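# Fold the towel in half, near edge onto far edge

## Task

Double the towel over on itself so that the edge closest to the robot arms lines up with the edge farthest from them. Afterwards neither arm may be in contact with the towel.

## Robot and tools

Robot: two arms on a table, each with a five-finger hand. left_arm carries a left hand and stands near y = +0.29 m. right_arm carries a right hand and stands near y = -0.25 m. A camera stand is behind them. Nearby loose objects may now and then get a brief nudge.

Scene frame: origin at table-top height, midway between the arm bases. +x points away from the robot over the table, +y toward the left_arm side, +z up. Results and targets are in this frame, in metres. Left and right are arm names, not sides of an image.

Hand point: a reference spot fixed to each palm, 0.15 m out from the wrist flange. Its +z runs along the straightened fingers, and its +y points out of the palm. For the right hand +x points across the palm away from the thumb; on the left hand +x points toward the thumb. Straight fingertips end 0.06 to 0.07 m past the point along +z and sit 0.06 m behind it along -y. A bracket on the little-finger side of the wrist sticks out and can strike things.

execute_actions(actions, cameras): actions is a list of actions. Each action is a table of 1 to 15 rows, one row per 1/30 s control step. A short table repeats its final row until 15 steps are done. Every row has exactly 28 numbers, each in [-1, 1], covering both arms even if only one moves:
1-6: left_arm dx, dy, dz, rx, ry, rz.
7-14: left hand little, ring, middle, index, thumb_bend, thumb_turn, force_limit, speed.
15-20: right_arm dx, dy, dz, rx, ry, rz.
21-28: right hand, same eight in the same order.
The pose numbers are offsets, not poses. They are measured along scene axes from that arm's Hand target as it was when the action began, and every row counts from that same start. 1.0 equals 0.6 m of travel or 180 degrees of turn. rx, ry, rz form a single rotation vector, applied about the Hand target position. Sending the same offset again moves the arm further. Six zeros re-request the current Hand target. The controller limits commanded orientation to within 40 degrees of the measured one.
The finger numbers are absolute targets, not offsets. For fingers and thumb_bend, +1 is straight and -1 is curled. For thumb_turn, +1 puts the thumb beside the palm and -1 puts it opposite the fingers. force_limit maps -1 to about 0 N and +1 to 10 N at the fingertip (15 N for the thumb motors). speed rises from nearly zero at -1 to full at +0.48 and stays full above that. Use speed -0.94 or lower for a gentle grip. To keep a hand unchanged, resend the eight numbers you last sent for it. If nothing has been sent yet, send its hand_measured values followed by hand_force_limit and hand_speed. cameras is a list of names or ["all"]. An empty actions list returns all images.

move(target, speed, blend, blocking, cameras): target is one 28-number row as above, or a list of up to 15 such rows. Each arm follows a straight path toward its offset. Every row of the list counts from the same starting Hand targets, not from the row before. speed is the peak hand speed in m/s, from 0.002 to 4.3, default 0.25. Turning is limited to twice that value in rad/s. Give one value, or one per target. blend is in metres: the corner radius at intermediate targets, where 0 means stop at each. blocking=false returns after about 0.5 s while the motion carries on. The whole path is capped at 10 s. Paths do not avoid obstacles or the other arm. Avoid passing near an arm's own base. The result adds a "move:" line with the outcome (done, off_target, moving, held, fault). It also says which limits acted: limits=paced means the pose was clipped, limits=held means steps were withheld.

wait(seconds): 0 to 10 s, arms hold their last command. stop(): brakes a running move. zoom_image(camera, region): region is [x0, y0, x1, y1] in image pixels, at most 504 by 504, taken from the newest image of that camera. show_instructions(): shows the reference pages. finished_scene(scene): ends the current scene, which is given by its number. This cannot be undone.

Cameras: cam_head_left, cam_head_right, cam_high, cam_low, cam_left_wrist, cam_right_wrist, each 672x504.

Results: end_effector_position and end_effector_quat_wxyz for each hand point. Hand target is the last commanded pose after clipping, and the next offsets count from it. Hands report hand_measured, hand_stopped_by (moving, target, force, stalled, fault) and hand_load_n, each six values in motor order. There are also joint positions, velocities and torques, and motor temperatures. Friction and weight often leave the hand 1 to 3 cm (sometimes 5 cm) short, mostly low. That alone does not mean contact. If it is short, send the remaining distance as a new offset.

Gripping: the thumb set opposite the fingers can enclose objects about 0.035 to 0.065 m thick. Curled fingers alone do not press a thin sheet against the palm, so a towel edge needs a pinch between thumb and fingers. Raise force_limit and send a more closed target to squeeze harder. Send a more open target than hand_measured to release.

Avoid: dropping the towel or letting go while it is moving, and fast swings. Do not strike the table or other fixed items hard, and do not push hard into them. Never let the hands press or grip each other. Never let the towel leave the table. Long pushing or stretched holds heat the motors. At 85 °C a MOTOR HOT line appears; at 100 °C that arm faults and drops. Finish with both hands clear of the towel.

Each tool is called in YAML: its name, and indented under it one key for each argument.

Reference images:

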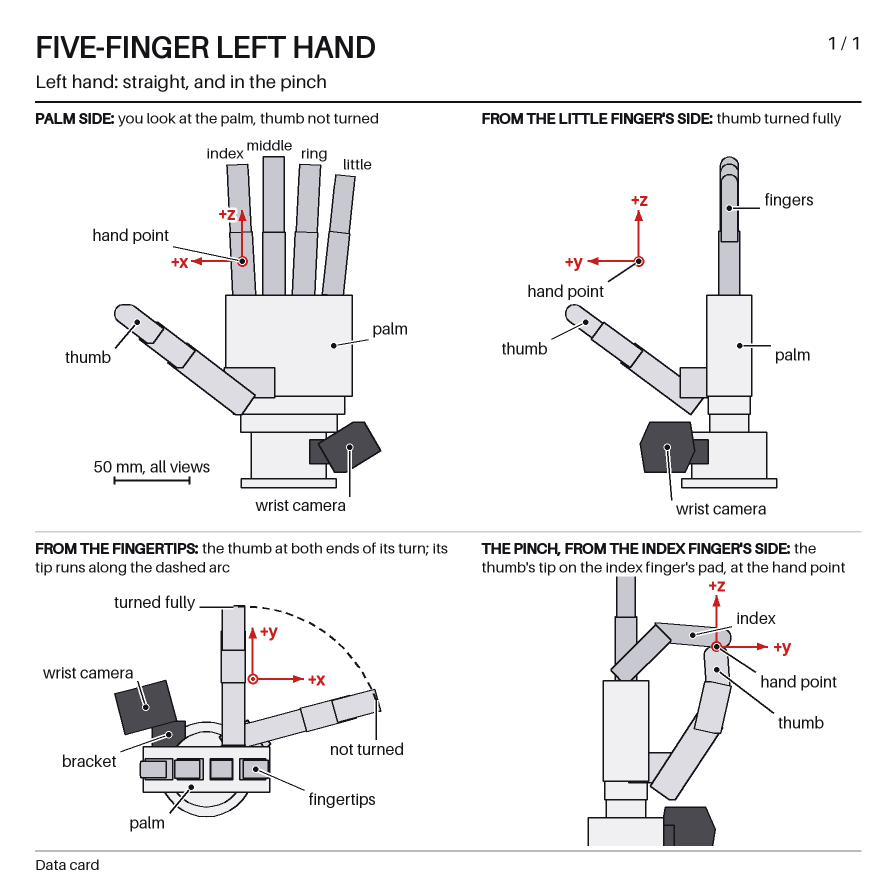

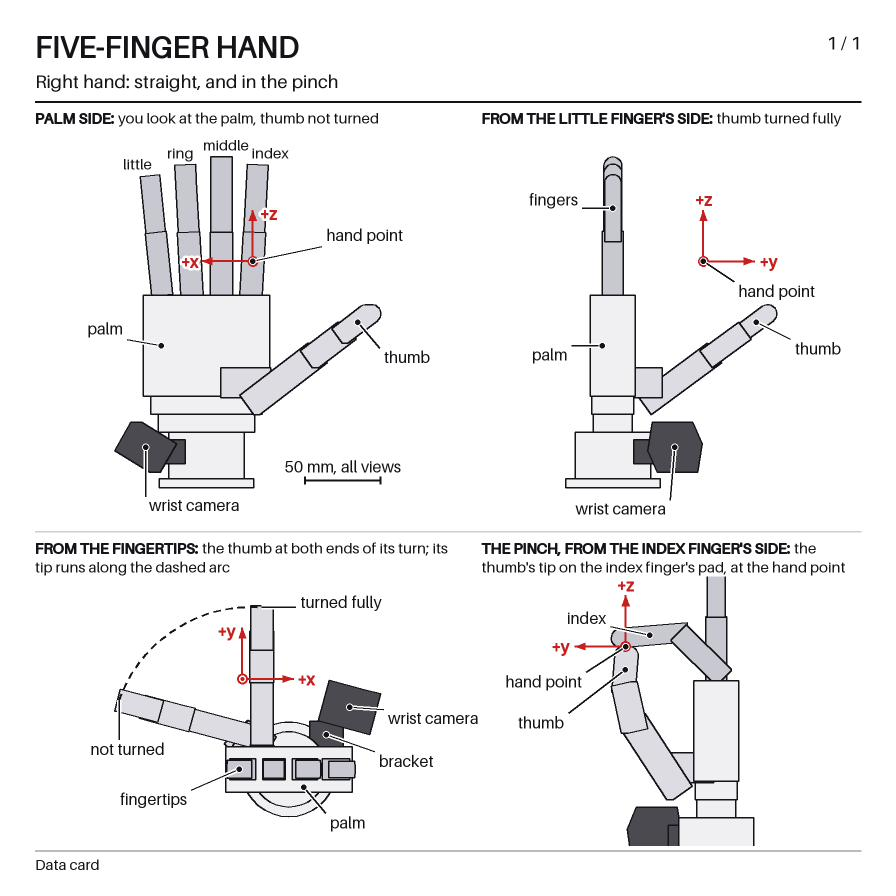

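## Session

execute_actions:
  actions: []

Scene clock: 0.00 s.
left_arm: end_effector_position=(+0.2710, -0.0544, +0.1453) hand_measured=(+1.000, +1.000, +1.000, +1.000, +1.000, +1.000) hand_load_n=(+0.0, +0.0, +0.0, +0.0, +0.0, +0.0) hand_stopped_by=(target, target, target, target, target, target) hand_force_limit=0.00 hand_speed=-0.80 end_effector_quat_wxyz=(-0.021, +0.491, +0.871, +0.010) | right_arm: end_effector_position=(+0.5154, -0.1159, +0.3054) hand_measured=(+1.000, +1.000, +1.000, +1.000, +1.000, +1.000) hand_load_n=(+0.0, +0.0, +0.0, +0.0, +0.0, +0.0) hand_stopped_by=(target, target, target, target, target, target) hand_force_limit=0.00 hand_speed=-0.80 end_effector_quat_wxyz=(+0.236, -0.576, +0.750, -0.225)
Joint positions: left_arm=[-1.037 1.616 1.367 -1.368 0.003 1.556] | right_arm=[0.209 1.405 1.5 -1.03 0.205 0.422]
Joint velocities: within noise
Joint torques (N m): no reading
Motor temperatures (°C): left_arm=[27 27 33 25 28 24] | right_arm=[31 29 30 28 27 26]
Heat: left arm: hottest elbow 33 °C; right arm: hottest waist 31 °C.
Hand target: left_arm +0.2749, -0.0611, +0.1531; -0.010, +0.491, +0.871, +0.004 | right_arm +0.5215, -0.1144, +0.3166; +0.246, -0.573, +0.747, -0.229
camera_calibration:
cam_left_wrist: T_world_to_cam=[[-0.971223, -0.236602, 0.0273078, 0.245287], [-0.177614, 0.795886, 0.578808, 0.00204903], [-0.158681, 0.557301, -0.815007, 0.310726], [0, 0, 0, 1]] pos_world=[0.287899, -0.116763, 0.245359]
cam_right_wrist: T_world_to_cam=[[-0.811332, -0.00169325, -0.584584, 0.593047], [-0.232765, 0.918243, 0.320391, 0.135945], [0.536247, 0.396014, -0.745394, 0.1087], [0, 0, 0, 1]] pos_world=[0.454511, -0.166874, 0.384155]

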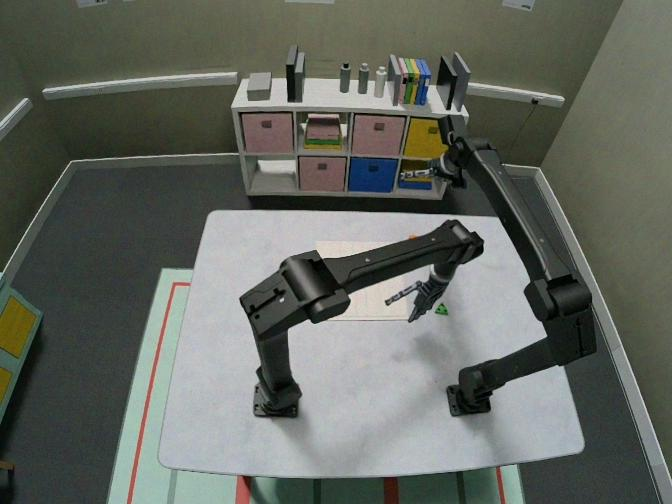

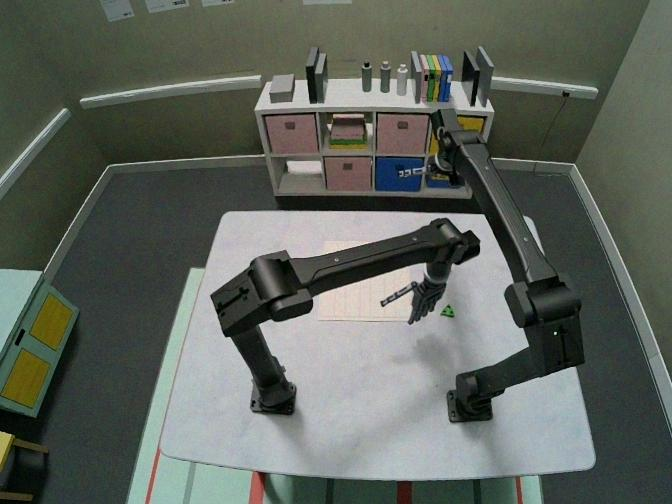

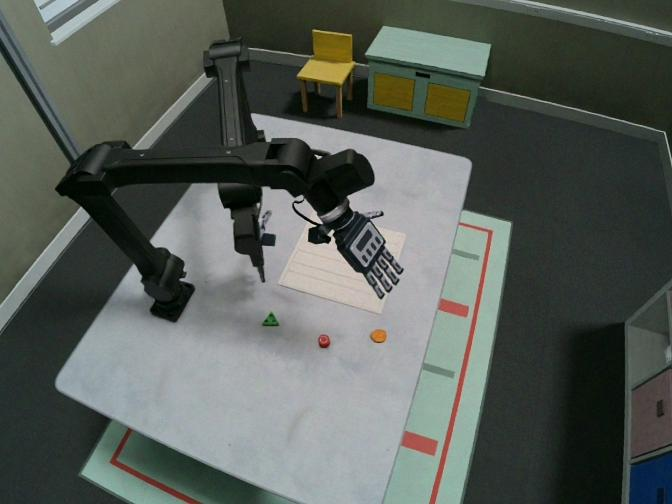

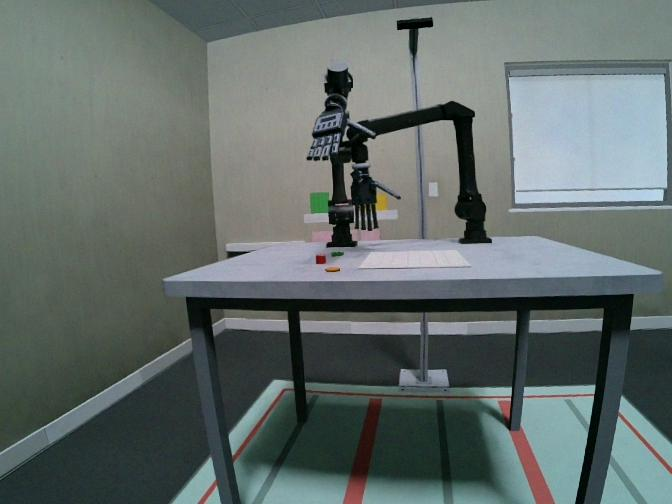

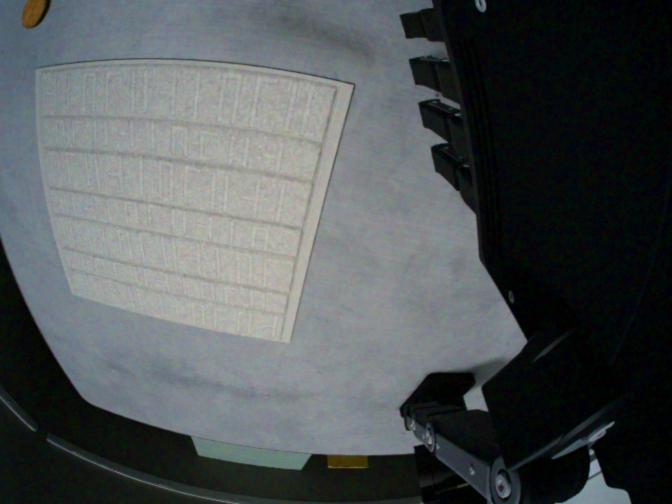

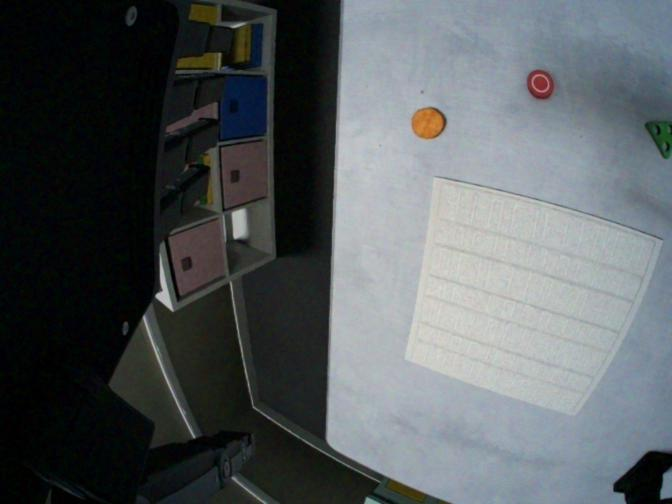

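move:
  target:
    - [-0.008,0.185,0.161,-0.21,-0.063,0.367, 1,1,0,0,0.6,-1,0,-0.1, -0.12,-0.01,-0.03,-0.023,-0.056,0.032, 1,1,0,0,0.6,-1,0,-0.1]
    - [0.01,0.3735,0.078,-0.419,-0.1253,0.7331, 1,1,0,0,0.6,-1,0,-0.1, -0.32,0.057,-0.11,-0.0462,-0.1128,0.0646, 1,1,0,0,0.6,-1,0,-0.1]
    - [0.01,0.3735,-0.122,-0.419,-0.1253,0.7331, 1,1,0,0,0.6,-1,0,-0.1, -0.401,0.094,-0.394,-0.0462,-0.1128,0.0646, 1,1,0,0,0.6,-1,0,-0.1]
  speed: [0.4,0.4,0.2]
  blend: [0.05,0.04,0]
  cameras: ["cam_head_left","cam_left_wrist","cam_right_wrist"]

Scene clock: 7.83 s.
left_arm: end_effector_position=(+0.2772, +0.1654, +0.0785) hand_measured=(+1.000, +1.000, +0.000, +0.000, +0.600, -1.000) hand_load_n=(+0.0, +0.0, +0.0, +0.0, +0.0, +0.0) hand_stopped_by=(target, target, target, target, target, target) hand_force_limit=0.00 hand_speed=-0.10 end_effector_quat_wxyz=(-0.353, +0.610, -0.618, +0.347) | right_arm: end_effector_position=(+0.2806, -0.0632, +0.0802) hand_measured=(+1.000, +1.000, +0.000, +0.000, +0.600, -1.000) hand_load_n=(+0.0, +0.0, +0.0, +0.0, +0.0, +0.0) hand_stopped_by=(target, target, target, target, target, target) hand_force_limit=0.00 hand_speed=-0.10 end_effector_quat_wxyz=(-0.348, +0.614, -0.613, +0.356)
Joint positions: left_arm=[-0.591 0.602 0.26 -0.28 -0.506 -0.319] | right_arm=[0.802 0.85 0.358 -0.224 0.693 0.497]
Joint torques (N m): left_arm=[0.62 0.67 9.22 2.71 -0.28 -0.12] | right_arm=[1.26 -0.85 8.14 2.35 0.6 0.12]
Heat: left arm: hottest elbow 35 °C; right arm: hottest waist 31 °C.
Hand target: left_arm +0.2809, +0.1631, +0.0800; -0.353, +0.612, -0.612, +0.354 | right_arm +0.2808, -0.0580, +0.0802; -0.354, +0.612, -0.612, +0.354
Off the commanded pose: left_arm 0.005 m, 1 deg | right_arm 0.005 m, 1 deg.
move: done
camera_calibration:
cam_left_wrist: T_world_to_cam=[[0.474492, -0.314202, 0.822274, -0.145111], [-0.603604, -0.796062, 0.0441234, 0.290309], [0.640717, -0.517264, -0.567379, 0.0714344], [0, 0, 0, 1]] pos_world=[0.198316, 0.22246, 0.147042]
cam_right_wrist: T_world_to_cam=[[-0.523105, -0.244614, -0.81641, 0.193288], [-0.48768, 0.871511, 0.051352, 0.19514], [0.698948, 0.425009, -0.575185, -0.0115296], [0, 0, 0, 1]] pos_world=[0.204334, -0.117885, 0.14115]
Images, in order (width x height): cam_head_left 672x504, cam_left_wrist 672x504, cam_right_wrist 672x504.

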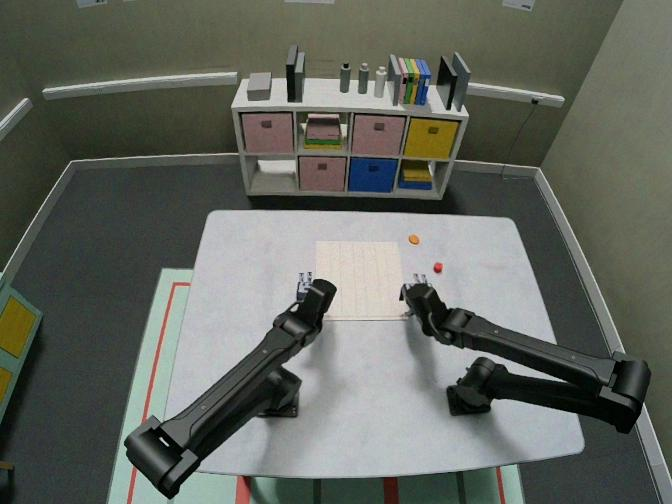

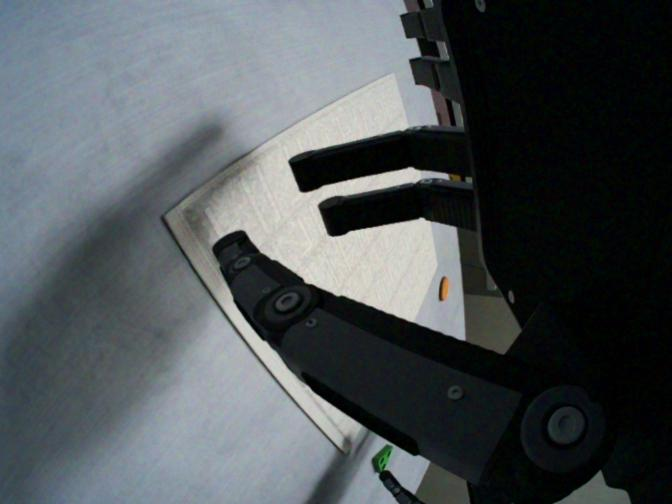

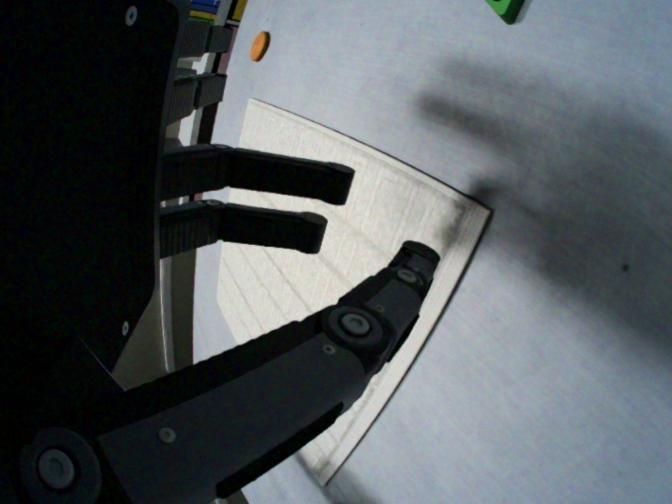

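move:
  target:
    - [0.004,-0.018,-0.07,0,0,0, 1,1,0,0,0.6,-1,0,-0.1, 0.013,0.012,-0.07,0,0,0, 1,1,0,0,0.6,-1,0,-0.1]
    - [0.004,-0.018,-0.1,0,0,0, 1,1,0,0,0.6,-1,0,-0.1, 0.013,0.012,-0.1,0,0,0, 1,1,0,0,0.6,-1,0,-0.1]
  speed: [0.12,0.06]
  blend: [0.01,0]
  cameras: ["cam_left_wrist","cam_right_wrist"]

Scene clock: 10.30 s.
left_arm: end_effector_position=(+0.2876, +0.1549, +0.0273) hand_measured=(+1.000, +1.000, +0.000, +0.000, +0.600, -1.000) hand_load_n=(+0.0, +0.0, -2.0, +0.0, +0.0, +0.0) hand_stopped_by=(target, target, target, target, target, target) hand_force_limit=0.00 hand_speed=-0.10 end_effector_quat_wxyz=(-0.358, +0.614, -0.607, +0.355) | right_arm: end_effector_position=(+0.2932, -0.0503, +0.0288) hand_measured=(+1.000, +1.000, +0.000, +0.000, +0.600, -1.000) hand_load_n=(+0.0, +0.0, -1.0, +0.0, +0.0, +0.0) hand_stopped_by=(target, target, target, target, target, target) hand_force_limit=0.00 hand_speed=-0.10 end_effector_quat_wxyz=(-0.359, +0.605, -0.615, +0.356)
Joint positions: left_arm=[-0.619 0.855 0.164 0.082 -0.542 -0.347] | right_arm=[0.802 1.09 0.288 0.111 0.697 0.5]
Joint torques (N m): left_arm=[-0.73 -0.09 6.93 2.17 -0.2 -0.13] | right_arm=[0.97 -1.73 5.89 2.3 0.29 0.01]
Heat: left arm: hottest elbow 35 °C; right arm: hottest elbow 32 °C.
Hand target: left_arm +0.2832, +0.1522, +0.0199; -0.353, +0.612, -0.613, +0.354 | right_arm +0.2887, -0.0508, +0.0203; -0.354, +0.612, -0.612, +0.354
Off the commanded pose: left_arm 0.009 m, 1 deg | right_arm 0.010 m, 1 deg.
move: done; blend cut to 0.009 m at target 1
camera_calibration:
cam_left_wrist: T_world_to_cam=[[0.460873, -0.29562, 0.836782, -0.110554], [-0.592408, -0.80454, 0.0420499, 0.288545], [0.660794, -0.515096, -0.545919, 0.0234932], [0, 0, 0, 1]] pos_world=[0.206364, 0.211566, 0.0932019]
cam_right_wrist: T_world_to_cam=[[-0.508186, -0.225828, -0.831113, 0.158149], [-0.485155, 0.872394, 0.0596042, 0.191853], [0.711598, 0.433509, -0.5529, -0.0594009], [0, 0, 0, 1]] pos_world=[0.215717, -0.105906, 0.0871618]
Images, in order (width x height): cam_left_wrist 672x504, cam_right_wrist 672x504.

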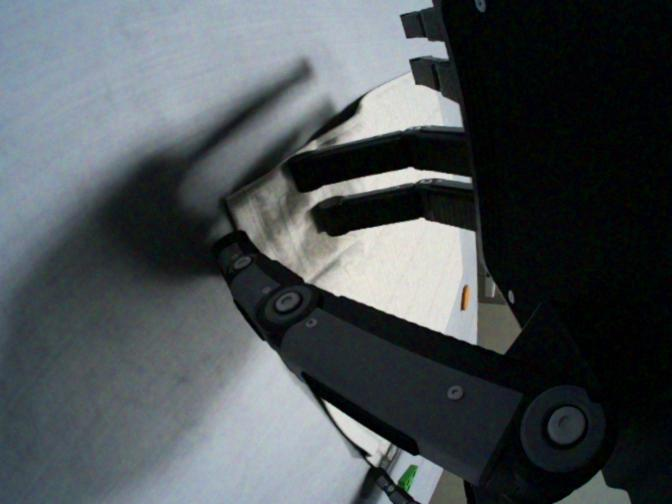

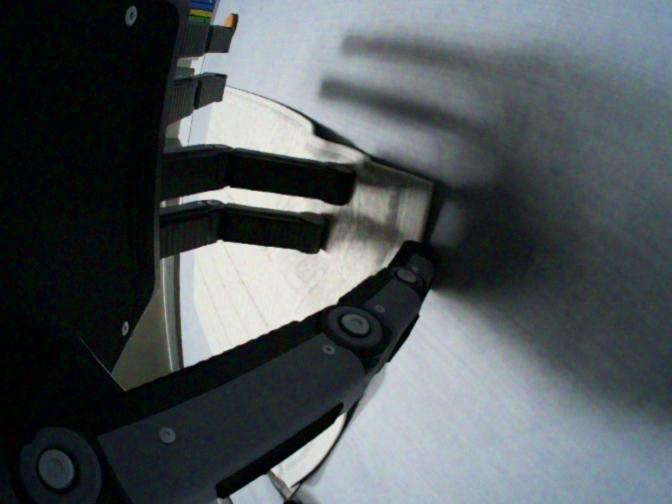

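move:
  target:
    - [0,0,-0.02,0,0,0, 1,1,-0.15,-0.15,0.45,-1,0,-0.6, 0,0,-0.02,0,0,0, 1,1,-0.15,-0.15,0.45,-1,0,-0.6]
    - [0,0,-0.035,0,0,0, 1,1,-0.35,-0.35,0.3,-1,0,-0.7, 0,0,-0.035,0,0,0, 1,1,-0.35,-0.35,0.3,-1,0,-0.7]
  speed: 0.06
  cameras: ["cam_left_wrist","cam_right_wrist"]

Scene clock: 13.23 s.
left_arm: end_effector_position=(+0.2972, +0.1491, +0.0204) hand_measured=(+1.000, +1.000, -0.256, -0.350, +0.358, -1.000) hand_load_n=(+0.0, +0.0, +8.0, +0.0, +8.0, +2.5) hand_stopped_by=(target, target, force, target, force, target) hand_force_limit=0.00 hand_speed=-0.70 end_effector_quat_wxyz=(-0.363, +0.613, -0.594, +0.374) | right_arm: end_effector_position=(+0.3019, -0.0433, +0.0220) hand_measured=(+1.000, +1.000, -0.256, -0.338, +0.386, -1.000) hand_load_n=(+0.0, +0.0, +5.0, +6.5, +12.0, +0.0) hand_stopped_by=(target, target, force, force, force, target) hand_force_limit=0.00 hand_speed=-0.70 end_effector_quat_wxyz=(-0.377, +0.592, -0.616, +0.358)
Joint positions: left_arm=[-0.619 0.959 0.144 0.249 -0.547 -0.349] | right_arm=[0.802 1.169 0.276 0.245 0.705 0.5]
Joint torques (N m): left_arm=[-0.56 0.38 5.04 1.47 0.08 -0.11] | right_arm=[0.91 -1.32 4.26 1.52 -0.12 0]
Heat: left arm: hottest elbow 35 °C; right arm: hottest waist 31 °C.
Hand target: left_arm +0.2833, +0.1522, -0.0011; -0.353, +0.612, -0.613, +0.354 | right_arm +0.2886, -0.0509, -0.0008; -0.353, +0.612, -0.612, +0.354
Off the commanded pose: left_arm 0.026 m, 3 deg | right_arm 0.027 m, 4 deg.
move: off_target (left_arm, right_arm); target 2's new numbers were sent with right_arm's hand 0.029 m and 4 deg from that target
camera_calibration:
cam_left_wrist: T_world_to_cam=[[0.430375, -0.271971, 0.860703, -0.106016], [-0.589665, -0.806659, 0.0399541, 0.289478], [0.683427, -0.524721, -0.507538, 0.00442762], [0, 0, 0, 1]] pos_world=[0.213296, 0.207001, 0.0819294]
cam_right_wrist: T_world_to_cam=[[-0.48146, -0.19872, -0.853643, 0.152099], [-0.481499, 0.873793, 0.0681575, 0.189065], [0.732363, 0.443843, -0.51638, -0.078953], [0, 0, 0, 1]] pos_world=[0.222086, -0.0999358, 0.0761823]
Images, in order (width x height): cam_left_wrist 672x504, cam_right_wrist 672x504.

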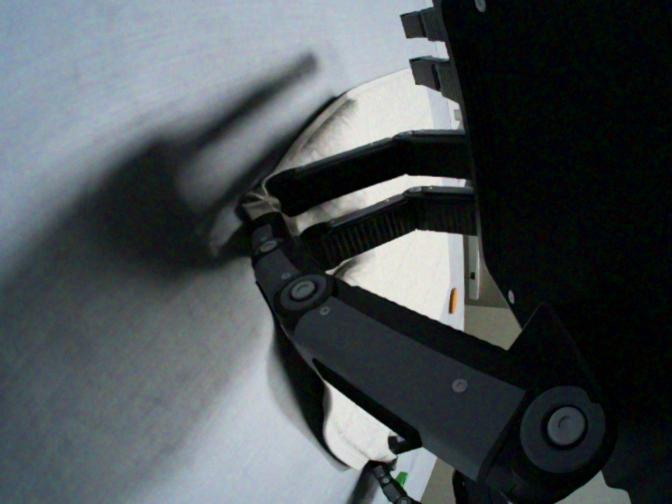

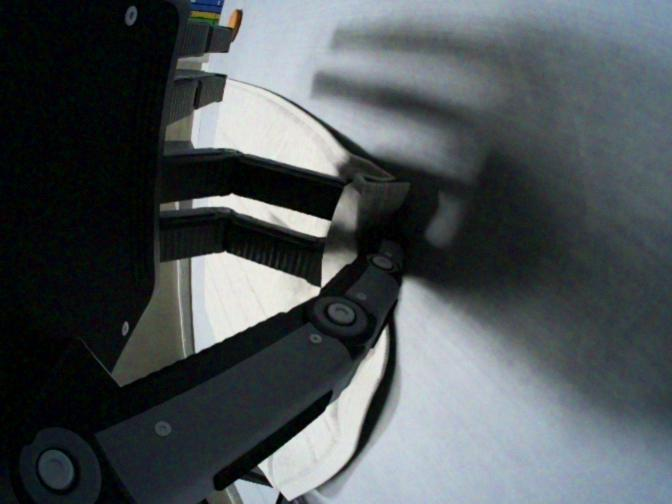

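move:
  target:
    - [0.01,0,0.01,0,0,0, 1,1,-0.42,-0.42,0.25,-1,0.1,-0.7, 0.01,0,0.01,0,0,0, 1,1,-0.42,-0.42,0.25,-1,0.1,-0.7]
    - [0.061,0.005,0.11,0,0,0, 1,1,-0.42,-0.42,0.25,-1,0.1,-0.7, 0.062,-0.007,0.11,0,0,0, 1,1,-0.42,-0.42,0.25,-1,0.1,-0.7]
    - [0.111,0.005,0.168,0,0,0, 1,1,-0.42,-0.42,0.25,-1,0.1,-0.7, 0.112,-0.007,0.168,0,0,0, 1,1,-0.42,-0.42,0.25,-1,0.1,-0.7]
    - [0.181,0.005,0.215,0,0,0, 1,1,-0.42,-0.42,0.25,-1,0.1,-0.7, 0.182,-0.007,0.215,0,0,0, 1,1,-0.42,-0.42,0.25,-1,0.1,-0.7]
    - [0.266,0.005,0.227,0,0,0, 1,1,-0.42,-0.42,0.25,-1,0.1,-0.7, 0.264,-0.007,0.226,0,0,0, 1,1,-0.42,-0.42,0.25,-1,0.1,-0.7]
  speed: [0.06,0.1,0.1,0.1,0.1]
  blend: [0,0.02,0.02,0.02,0]
  cameras: ["cam_head_left","cam_high","cam_low","cam_left_wrist","cam_right_wrist"]

Scene clock: 18.47 s.
left_arm: end_effector_position=(+0.4172, +0.1568, +0.1109) hand_measured=(+1.000, +1.000, -0.256, -0.420, +0.348, -1.000) hand_load_n=(+0.0, +0.0, +0.0, +0.0, +0.0, +0.0) hand_stopped_by=(target, target, force, target, force, target) hand_force_limit=0.10 hand_speed=-0.70 end_effector_quat_wxyz=(-0.338, +0.617, -0.627, +0.334) | right_arm: end_effector_position=(+0.4246, -0.0613, +0.1131) hand_measured=(+1.000, +1.000, -0.276, -0.338, +0.386, -1.000) hand_load_n=(+0.0, +0.0, +10.0, +5.5, +15.0, +1.5) hand_stopped_by=(target, target, force, force, force, target) hand_force_limit=0.10 hand_speed=-0.70 end_effector_quat_wxyz=(-0.335, +0.624, -0.615, +0.346)
Joint positions: left_arm=[-0.339 1.101 0.585 -0.092 -0.285 -0.179] | right_arm=[0.474 1.203 0.664 -0.087 0.419 0.264]
Joint torques (N m): left_arm=[2.08 -4.19 13.04 2.84 -0.06 0.04] | right_arm=[-0.38 -4.42 11.88 2.52 0.08 -0.08]
Heat: left arm: hottest elbow 36 °C; right arm: hottest elbow 32 °C.
Hand target: left_arm +0.4428, +0.1552, +0.1351; -0.353, +0.612, -0.613, +0.354 | right_arm +0.4471, -0.0551, +0.1348; -0.354, +0.612, -0.612, +0.354
Off the commanded pose: left_arm 0.035 m, 3 deg | right_arm 0.032 m, 3 deg.
move: off_target (left_arm, right_arm)
camera_calibration:
cam_left_wrist: T_world_to_cam=[[0.510848, -0.315685, 0.799611, -0.253304], [-0.603401, -0.794185, 0.0719515, 0.363022], [0.612325, -0.519242, -0.596193, 0.0110189], [0, 0, 0, 1]] pos_world=[0.341701, 0.214064, 0.182994]
cam_right_wrist: T_world_to_cam=[[-0.549684, -0.256467, -0.79503, 0.304158], [-0.49328, 0.867719, 0.0611385, 0.263104], [0.674183, 0.425779, -0.603481, -0.0803801], [0, 0, 0, 1]] pos_world=[0.351166, -0.11607, 0.177221]
Images, in order (width x height): cam_head_left 672x504, cam_high 672x504, cam_low 672x504, cam_left_wrist 672x504, cam_right_wrist 672x504.

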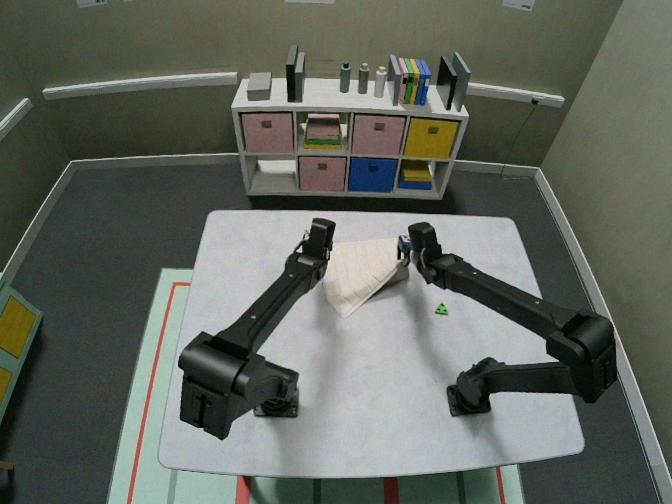

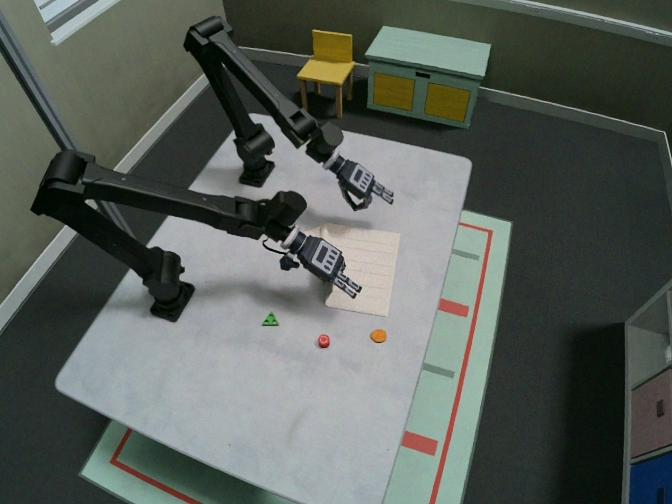

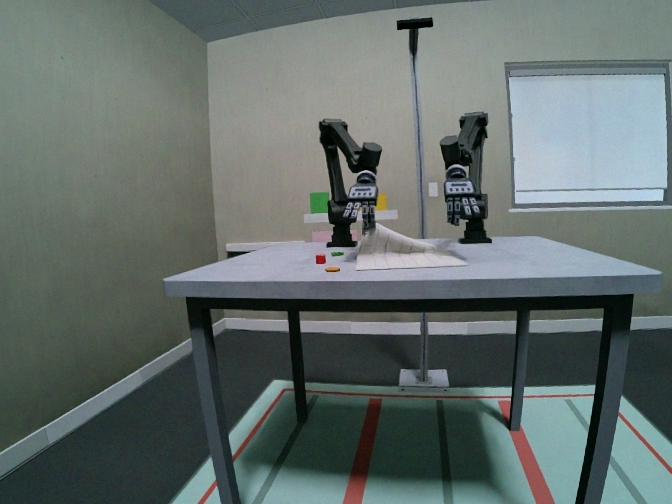

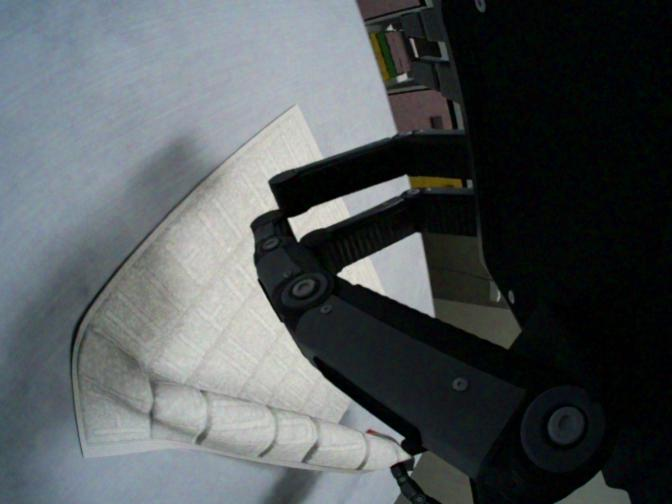

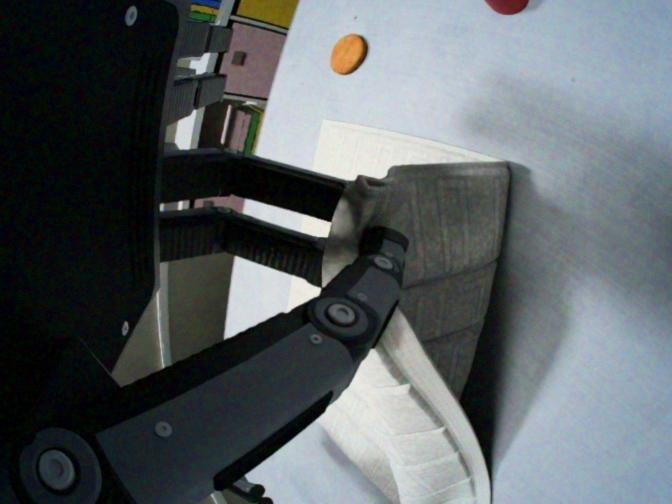

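move:
  target:
    - [-0.1,0.008,0.04,0,0,0, 1,1,0,0,0.6,-1,0,0, -0.128,0,-0.03,0,0,0, 1,1,-0.42,-0.42,0.25,-1,0.1,-0.7]
    - [-0.2,0.008,0.02,0,0,0, 1,1,0,0,0.6,-1,0,0, -0.21,0,-0.1,0,0,0, 1,1,-0.42,-0.42,0.25,-1,0.1,-0.7]
    - [-0.265,0.008,-0.03,0,0,0, 1,1,0,0,0.6,-1,0,0, -0.245,0,-0.158,0,0,0, 1,1,-0.42,-0.42,0.25,-1,0.1,-0.7]
  speed: 0.15
  blend: [0.02,0.02,0]
  cameras: ["cam_head_left","cam_high","cam_left_wrist","cam_right_wrist"]

Scene clock: 21.77 s.
left_arm: end_effector_position=(+0.2876, +0.1635, +0.1163) hand_measured=(+1.000, +1.000, +0.000, +0.000, +0.600, -1.000) hand_load_n=(+0.0, +0.0, +0.0, +0.5, +0.0, +0.0) hand_stopped_by=(target, target, target, target, target, target) hand_force_limit=0.00 hand_speed=0.00 end_effector_quat_wxyz=(-0.357, +0.613, -0.611, +0.351) | right_arm: end_effector_position=(+0.3008, -0.0592, +0.0415) hand_measured=(+1.000, +1.000, -0.276, -0.338, +0.386, -1.000) hand_load_n=(+0.0, +0.0, +10.5, +5.5, +15.0, +1.5) hand_stopped_by=(target, target, force, force, force, target) hand_force_limit=0.10 hand_speed=-0.70 end_effector_quat_wxyz=(-0.349, +0.613, -0.613, +0.356)
Joint positions: left_arm=[-0.578 0.586 0.351 -0.37 -0.506 -0.318] | right_arm=[0.749 1.039 0.316 0.037 0.653 0.453]
Joint torques (N m): left_arm=[-1.08 -1.08 9.59 1.18 -0.38 -0.19] | right_arm=[1.26 -1.9 6.9 2.54 0.55 0.1]
Heat: left arm: hottest elbow 36 °C; right arm: hottest elbow 32 °C.
Hand target: left_arm +0.2838, +0.1601, +0.1170; -0.353, +0.612, -0.613, +0.354 | right_arm +0.3000, -0.0550, +0.0400; -0.354, +0.612, -0.612, +0.354
Off the commanded pose: left_arm 0.005 m, 1 deg | right_arm 0.004 m, 1 deg.
move: done
camera_calibration:
cam_left_wrist: T_world_to_cam=[[0.467414, -0.302201, 0.830782, -0.182589], [-0.593978, -0.803387, 0.0419476, 0.292103], [0.654763, -0.513073, -0.555015, 0.0790612], [0, 0, 0, 1]] pos_world=[0.207081, 0.220057, 0.183319]
cam_right_wrist: T_world_to_cam=[[-0.521349, -0.243216, -0.81795, 0.172867], [-0.488084, 0.871244, 0.0520346, 0.203673], [0.699978, 0.426356, -0.572932, -0.0500009], [0, 0, 0, 1]] pos_world=[0.224533, -0.114086, 0.102151]
Images, in order (width x height): cam_head_left 672x504, cam_high 672x504, cam_left_wrist 672x504, cam_right_wrist 672x504.

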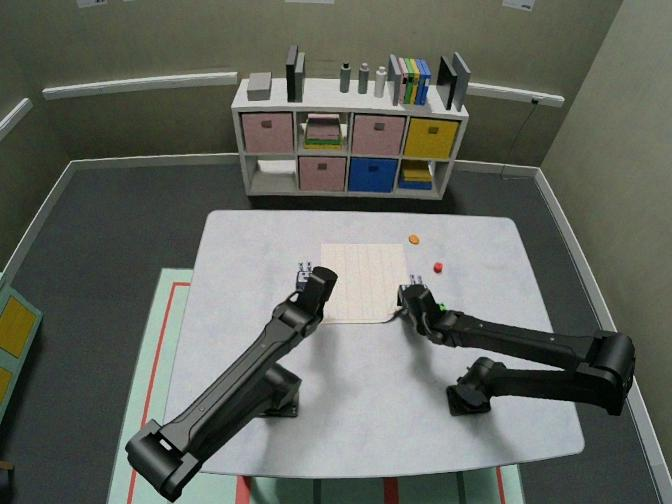

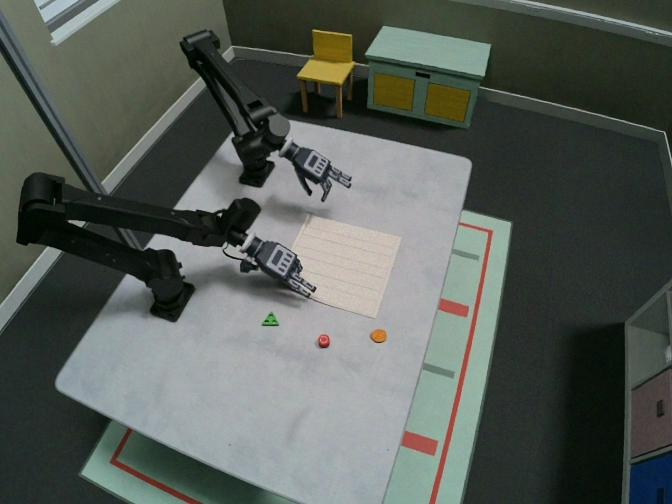

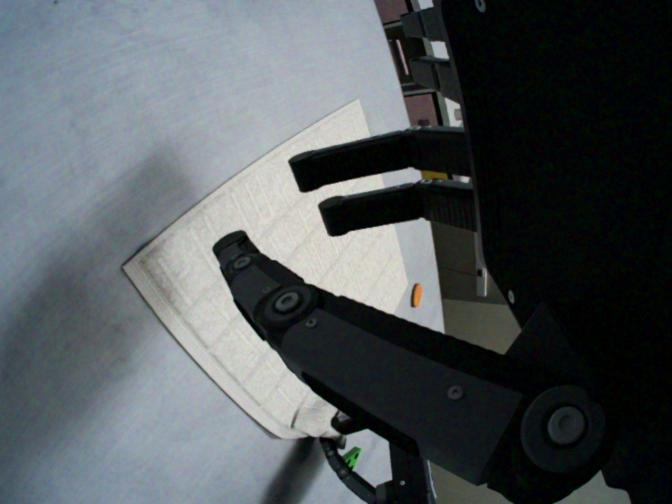

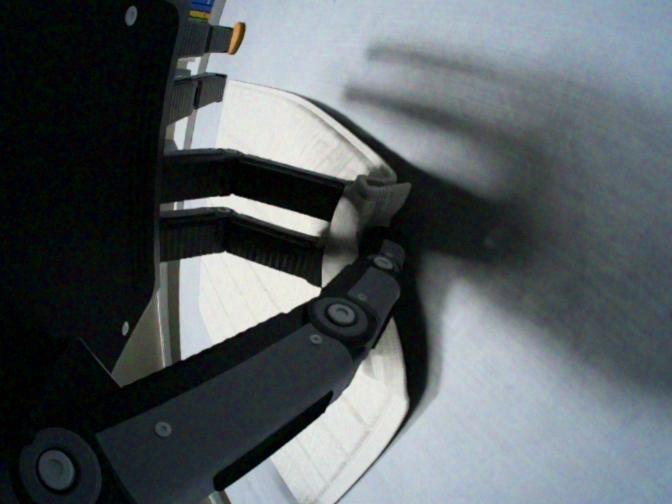

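move:
  target:
    - [-0.012,-0.043,-0.12,0,0,0, 1,1,0,0,0.6,-1,0,0, 0,0,0,0,0,0, 1,1,-0.42,-0.42,0.25,-1,0.1,-0.7]
    - [-0.012,-0.043,-0.16,0,0,0, 1,1,0,0,0.6,-1,0,0, 0,0,0,0,0,0, 1,1,-0.42,-0.42,0.25,-1,0.1,-0.7]
    - [-0.012,-0.043,-0.185,0,0,0, 1,1,-0.15,-0.15,0.45,-1,0,-0.5, 0,0,0,0,0,0, 1,1,-0.42,-0.42,0.25,-1,0.1,-0.7]
    - [-0.012,-0.043,-0.205,0,0,0, 1,1,-0.35,-0.35,0.3,-1,0.1,-0.5, 0,0,0,0,0,0, 1,1,-0.42,-0.42,0.25,-1,0.1,-0.7]
  speed: [0.15,0.06,0.06,0.06]
  blend: [0.01,0,0,0]
  cameras: ["cam_left_wrist"]

Scene clock: 27.30 s.
left_arm: end_effector_position=(+0.2923, +0.1283, +0.0195) hand_measured=(+1.000, +1.000, -0.276, -0.346, +0.390, -1.000) hand_load_n=(+0.0, +0.0, +12.0, +6.0, +15.0, +0.5) hand_stopped_by=(target, target, force, force, force, target) hand_force_limit=0.10 hand_speed=-0.50 end_effector_quat_wxyz=(-0.362, +0.614, -0.589, +0.380) | right_arm: end_effector_position=(+0.3009, -0.0592, +0.0415) hand_measured=(+1.000, +1.000, -0.276, -0.338, +0.386, -1.000) hand_load_n=(+0.0, +0.0, +10.0, +5.0, +15.0, +1.5) hand_stopped_by=(target, target, force, force, force, target) hand_force_limit=0.10 hand_speed=-0.70 end_effector_quat_wxyz=(-0.349, +0.613, -0.613, +0.356)
Joint positions: left_arm=[-0.72 1.01 0.161 0.258 -0.631 -0.422] | right_arm=[0.749 1.039 0.316 0.037 0.653 0.453]
Joint torques (N m): left_arm=[-0.56 0.56 4.55 1.16 0.19 -0.09] | right_arm=[1.26 -1.96 6.91 2.54 0.55 0.08]
Heat: left arm: hottest elbow 37 °C; right arm: hottest elbow 32 °C.
Hand target: left_arm +0.2766, +0.1343, -0.0060; -0.353, +0.612, -0.613, +0.354 | right_arm +0.3000, -0.0550, +0.0401; -0.354, +0.612, -0.612, +0.354
Off the commanded pose: left_arm 0.030 m, 4 deg | right_arm 0.005 m, 1 deg.
move: off_target (left_arm); target 3's new numbers were sent with left_arm's hand 0.022 m and 3 deg from that target; target 4's new numbers were sent with left_arm's hand 0.033 m and 4 deg from that target
camera_calibration:
cam_left_wrist: T_world_to_cam=[[0.424001, -0.259582, 0.867664, -0.108459], [-0.588116, -0.807478, 0.045819, 0.269354], [0.688725, -0.529714, -0.495036, -0.00476556], [0, 0, 0, 1]] pos_world=[0.20768, 0.186819, 0.0794055]
Images, in order (width x height): cam_left_wrist 672x504.

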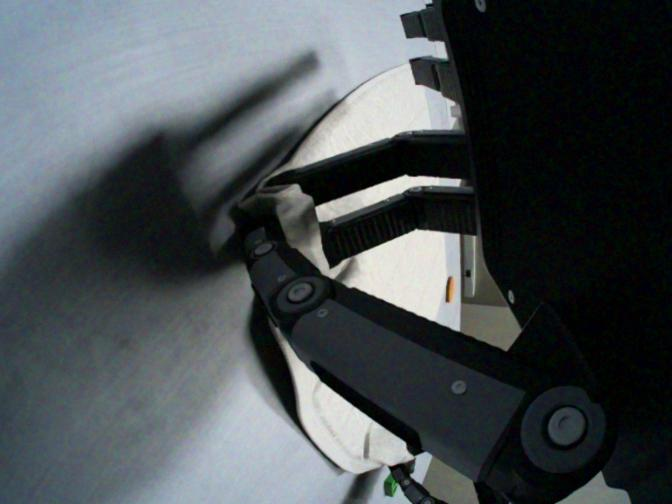

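move:
  target:
    - [0.064,0.006,0.118,0,0,0, 1,1,-0.35,-0.35,0.3,-1,0.1,-0.5, 0.033,-0.003,0.042,0,0,0, 1,1,-0.42,-0.42,0.25,-1,0.1,-0.7]
    - [0.117,0.008,0.177,0,0,0, 1,1,-0.35,-0.35,0.3,-1,0.1,-0.5, 0.087,-0.008,0.1,0,0,0, 1,1,-0.42,-0.42,0.25,-1,0.1,-0.7]
    - [0.183,0.01,0.223,0,0,0, 1,1,-0.35,-0.35,0.3,-1,0.1,-0.5, 0.153,-0.008,0.147,0,0,0, 1,1,-0.42,-0.42,0.25,-1,0.1,-0.7]
    - [0.26,0.01,0.235,0,0,0, 1,1,-0.35,-0.35,0.3,-1,0.1,-0.5, 0.23,-0.008,0.158,0,0,0, 1,1,-0.42,-0.42,0.25,-1,0.1,-0.7]
  speed: 0.1
  blend: [0.02,0.02,0.02,0]
  cameras: ["cam_head_left","cam_high","cam_low","cam_left_wrist","cam_right_wrist"]

Scene clock: 31.03 s.
left_arm: end_effector_position=(+0.4081, +0.1428, +0.1113) hand_measured=(+1.000, +1.000, -0.276, -0.346, +0.390, -1.000) hand_load_n=(+0.0, +0.0, +13.0, +5.0, +15.5, +1.0) hand_stopped_by=(target, target, force, force, force, target) hand_force_limit=0.10 hand_speed=-0.50 end_effector_quat_wxyz=(-0.340, +0.616, -0.627, +0.335) | right_arm: end_effector_position=(+0.4158, -0.0660, +0.1130) hand_measured=(+1.000, +1.000, -0.276, -0.338, +0.386, -1.000) hand_load_n=(+0.0, +0.0, +10.5, +5.5, +15.0, +1.5) hand_stopped_by=(target, target, force, force, force, target) hand_force_limit=0.10 hand_speed=-0.70 end_effector_quat_wxyz=(-0.336, +0.624, -0.615, +0.346)
Joint positions: left_arm=[-0.395 1.088 0.577 -0.103 -0.333 -0.21] | right_arm=[0.474 1.173 0.64 -0.094 0.419 0.265]
Joint torques (N m): left_arm=[2.02 -4.6 13.15 2.66 -0.1 0.08] | right_arm=[-0.44 -5.07 11.84 2.54 0.06 -0.09]
Heat: left arm: hottest elbow 37 °C; right arm: hottest elbow 33 °C.
Hand target: left_arm +0.4327, +0.1403, +0.1351; -0.353, +0.612, -0.612, +0.354 | right_arm +0.4381, -0.0597, +0.1349; -0.354, +0.612, -0.612, +0.354
Off the commanded pose: left_arm 0.034 m, 3 deg | right_arm 0.032 m, 3 deg.
move: off_target (left_arm, right_arm)
camera_calibration:
cam_left_wrist: T_world_to_cam=[[0.507156, -0.316888, 0.801483, -0.251903], [-0.603788, -0.794236, 0.0680379, 0.346994], [0.615006, -0.518432, -0.594135, 0.0080849], [0, 0, 0, 1]] pos_world=[0.332293, 0.199961, 0.183091]
cam_right_wrist: T_world_to_cam=[[-0.549748, -0.256154, -0.795086, 0.298051], [-0.49308, 0.867818, 0.0613451, 0.262706], [0.674277, 0.425765, -0.603386, -0.0724894], [0, 0, 0, 1]] pos_world=[0.342266, -0.120771, 0.177121]
Images, in order (width x height): cam_head_left 672x504, cam_high 672x504, cam_low 672x504, cam_left_wrist 672x504, cam_right_wrist 672x504.

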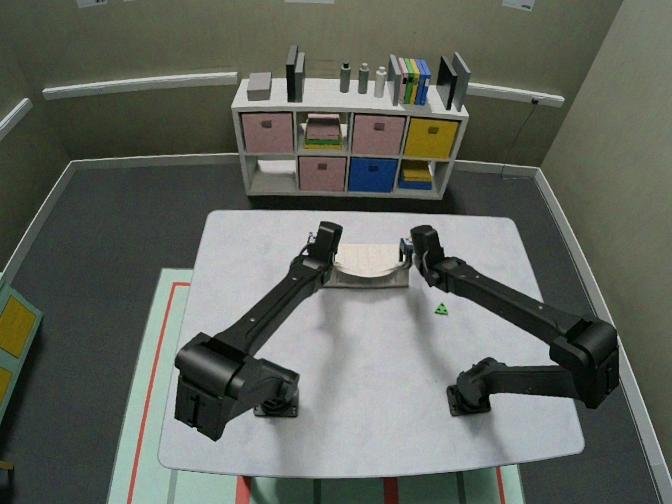

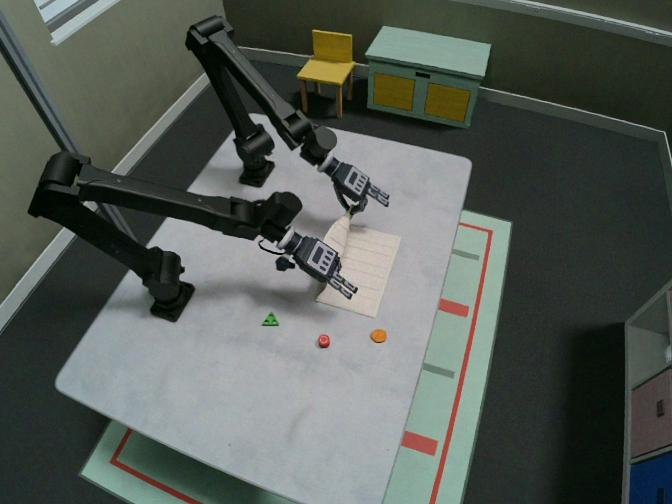

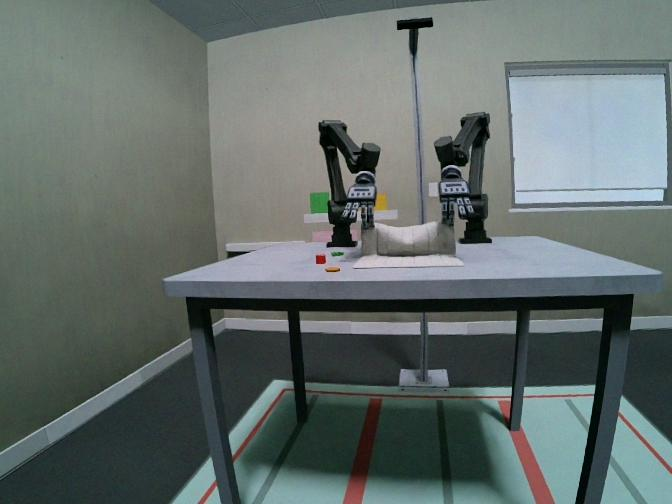

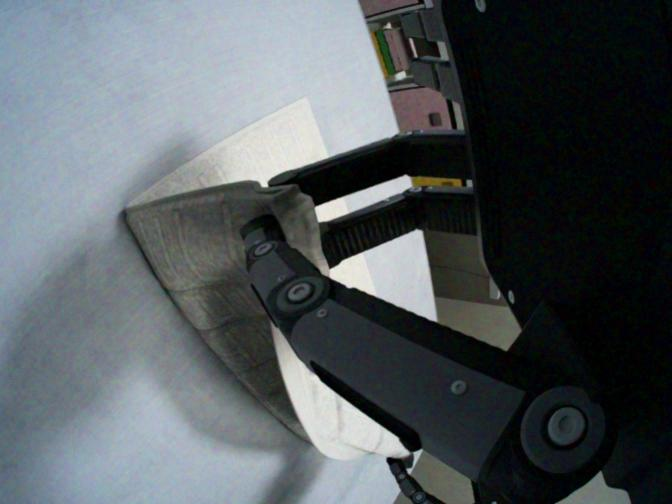

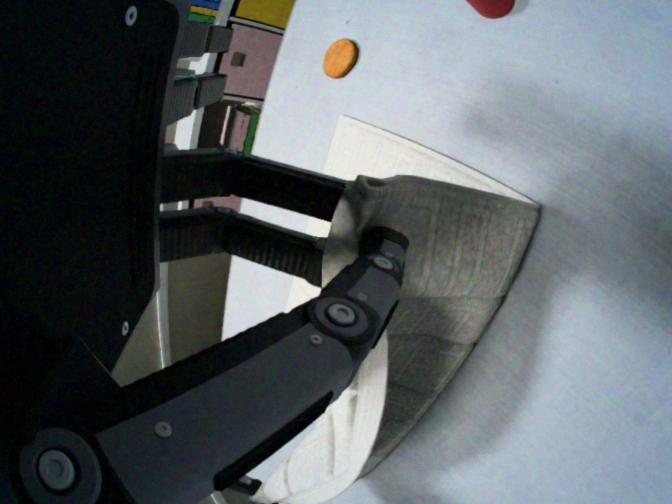

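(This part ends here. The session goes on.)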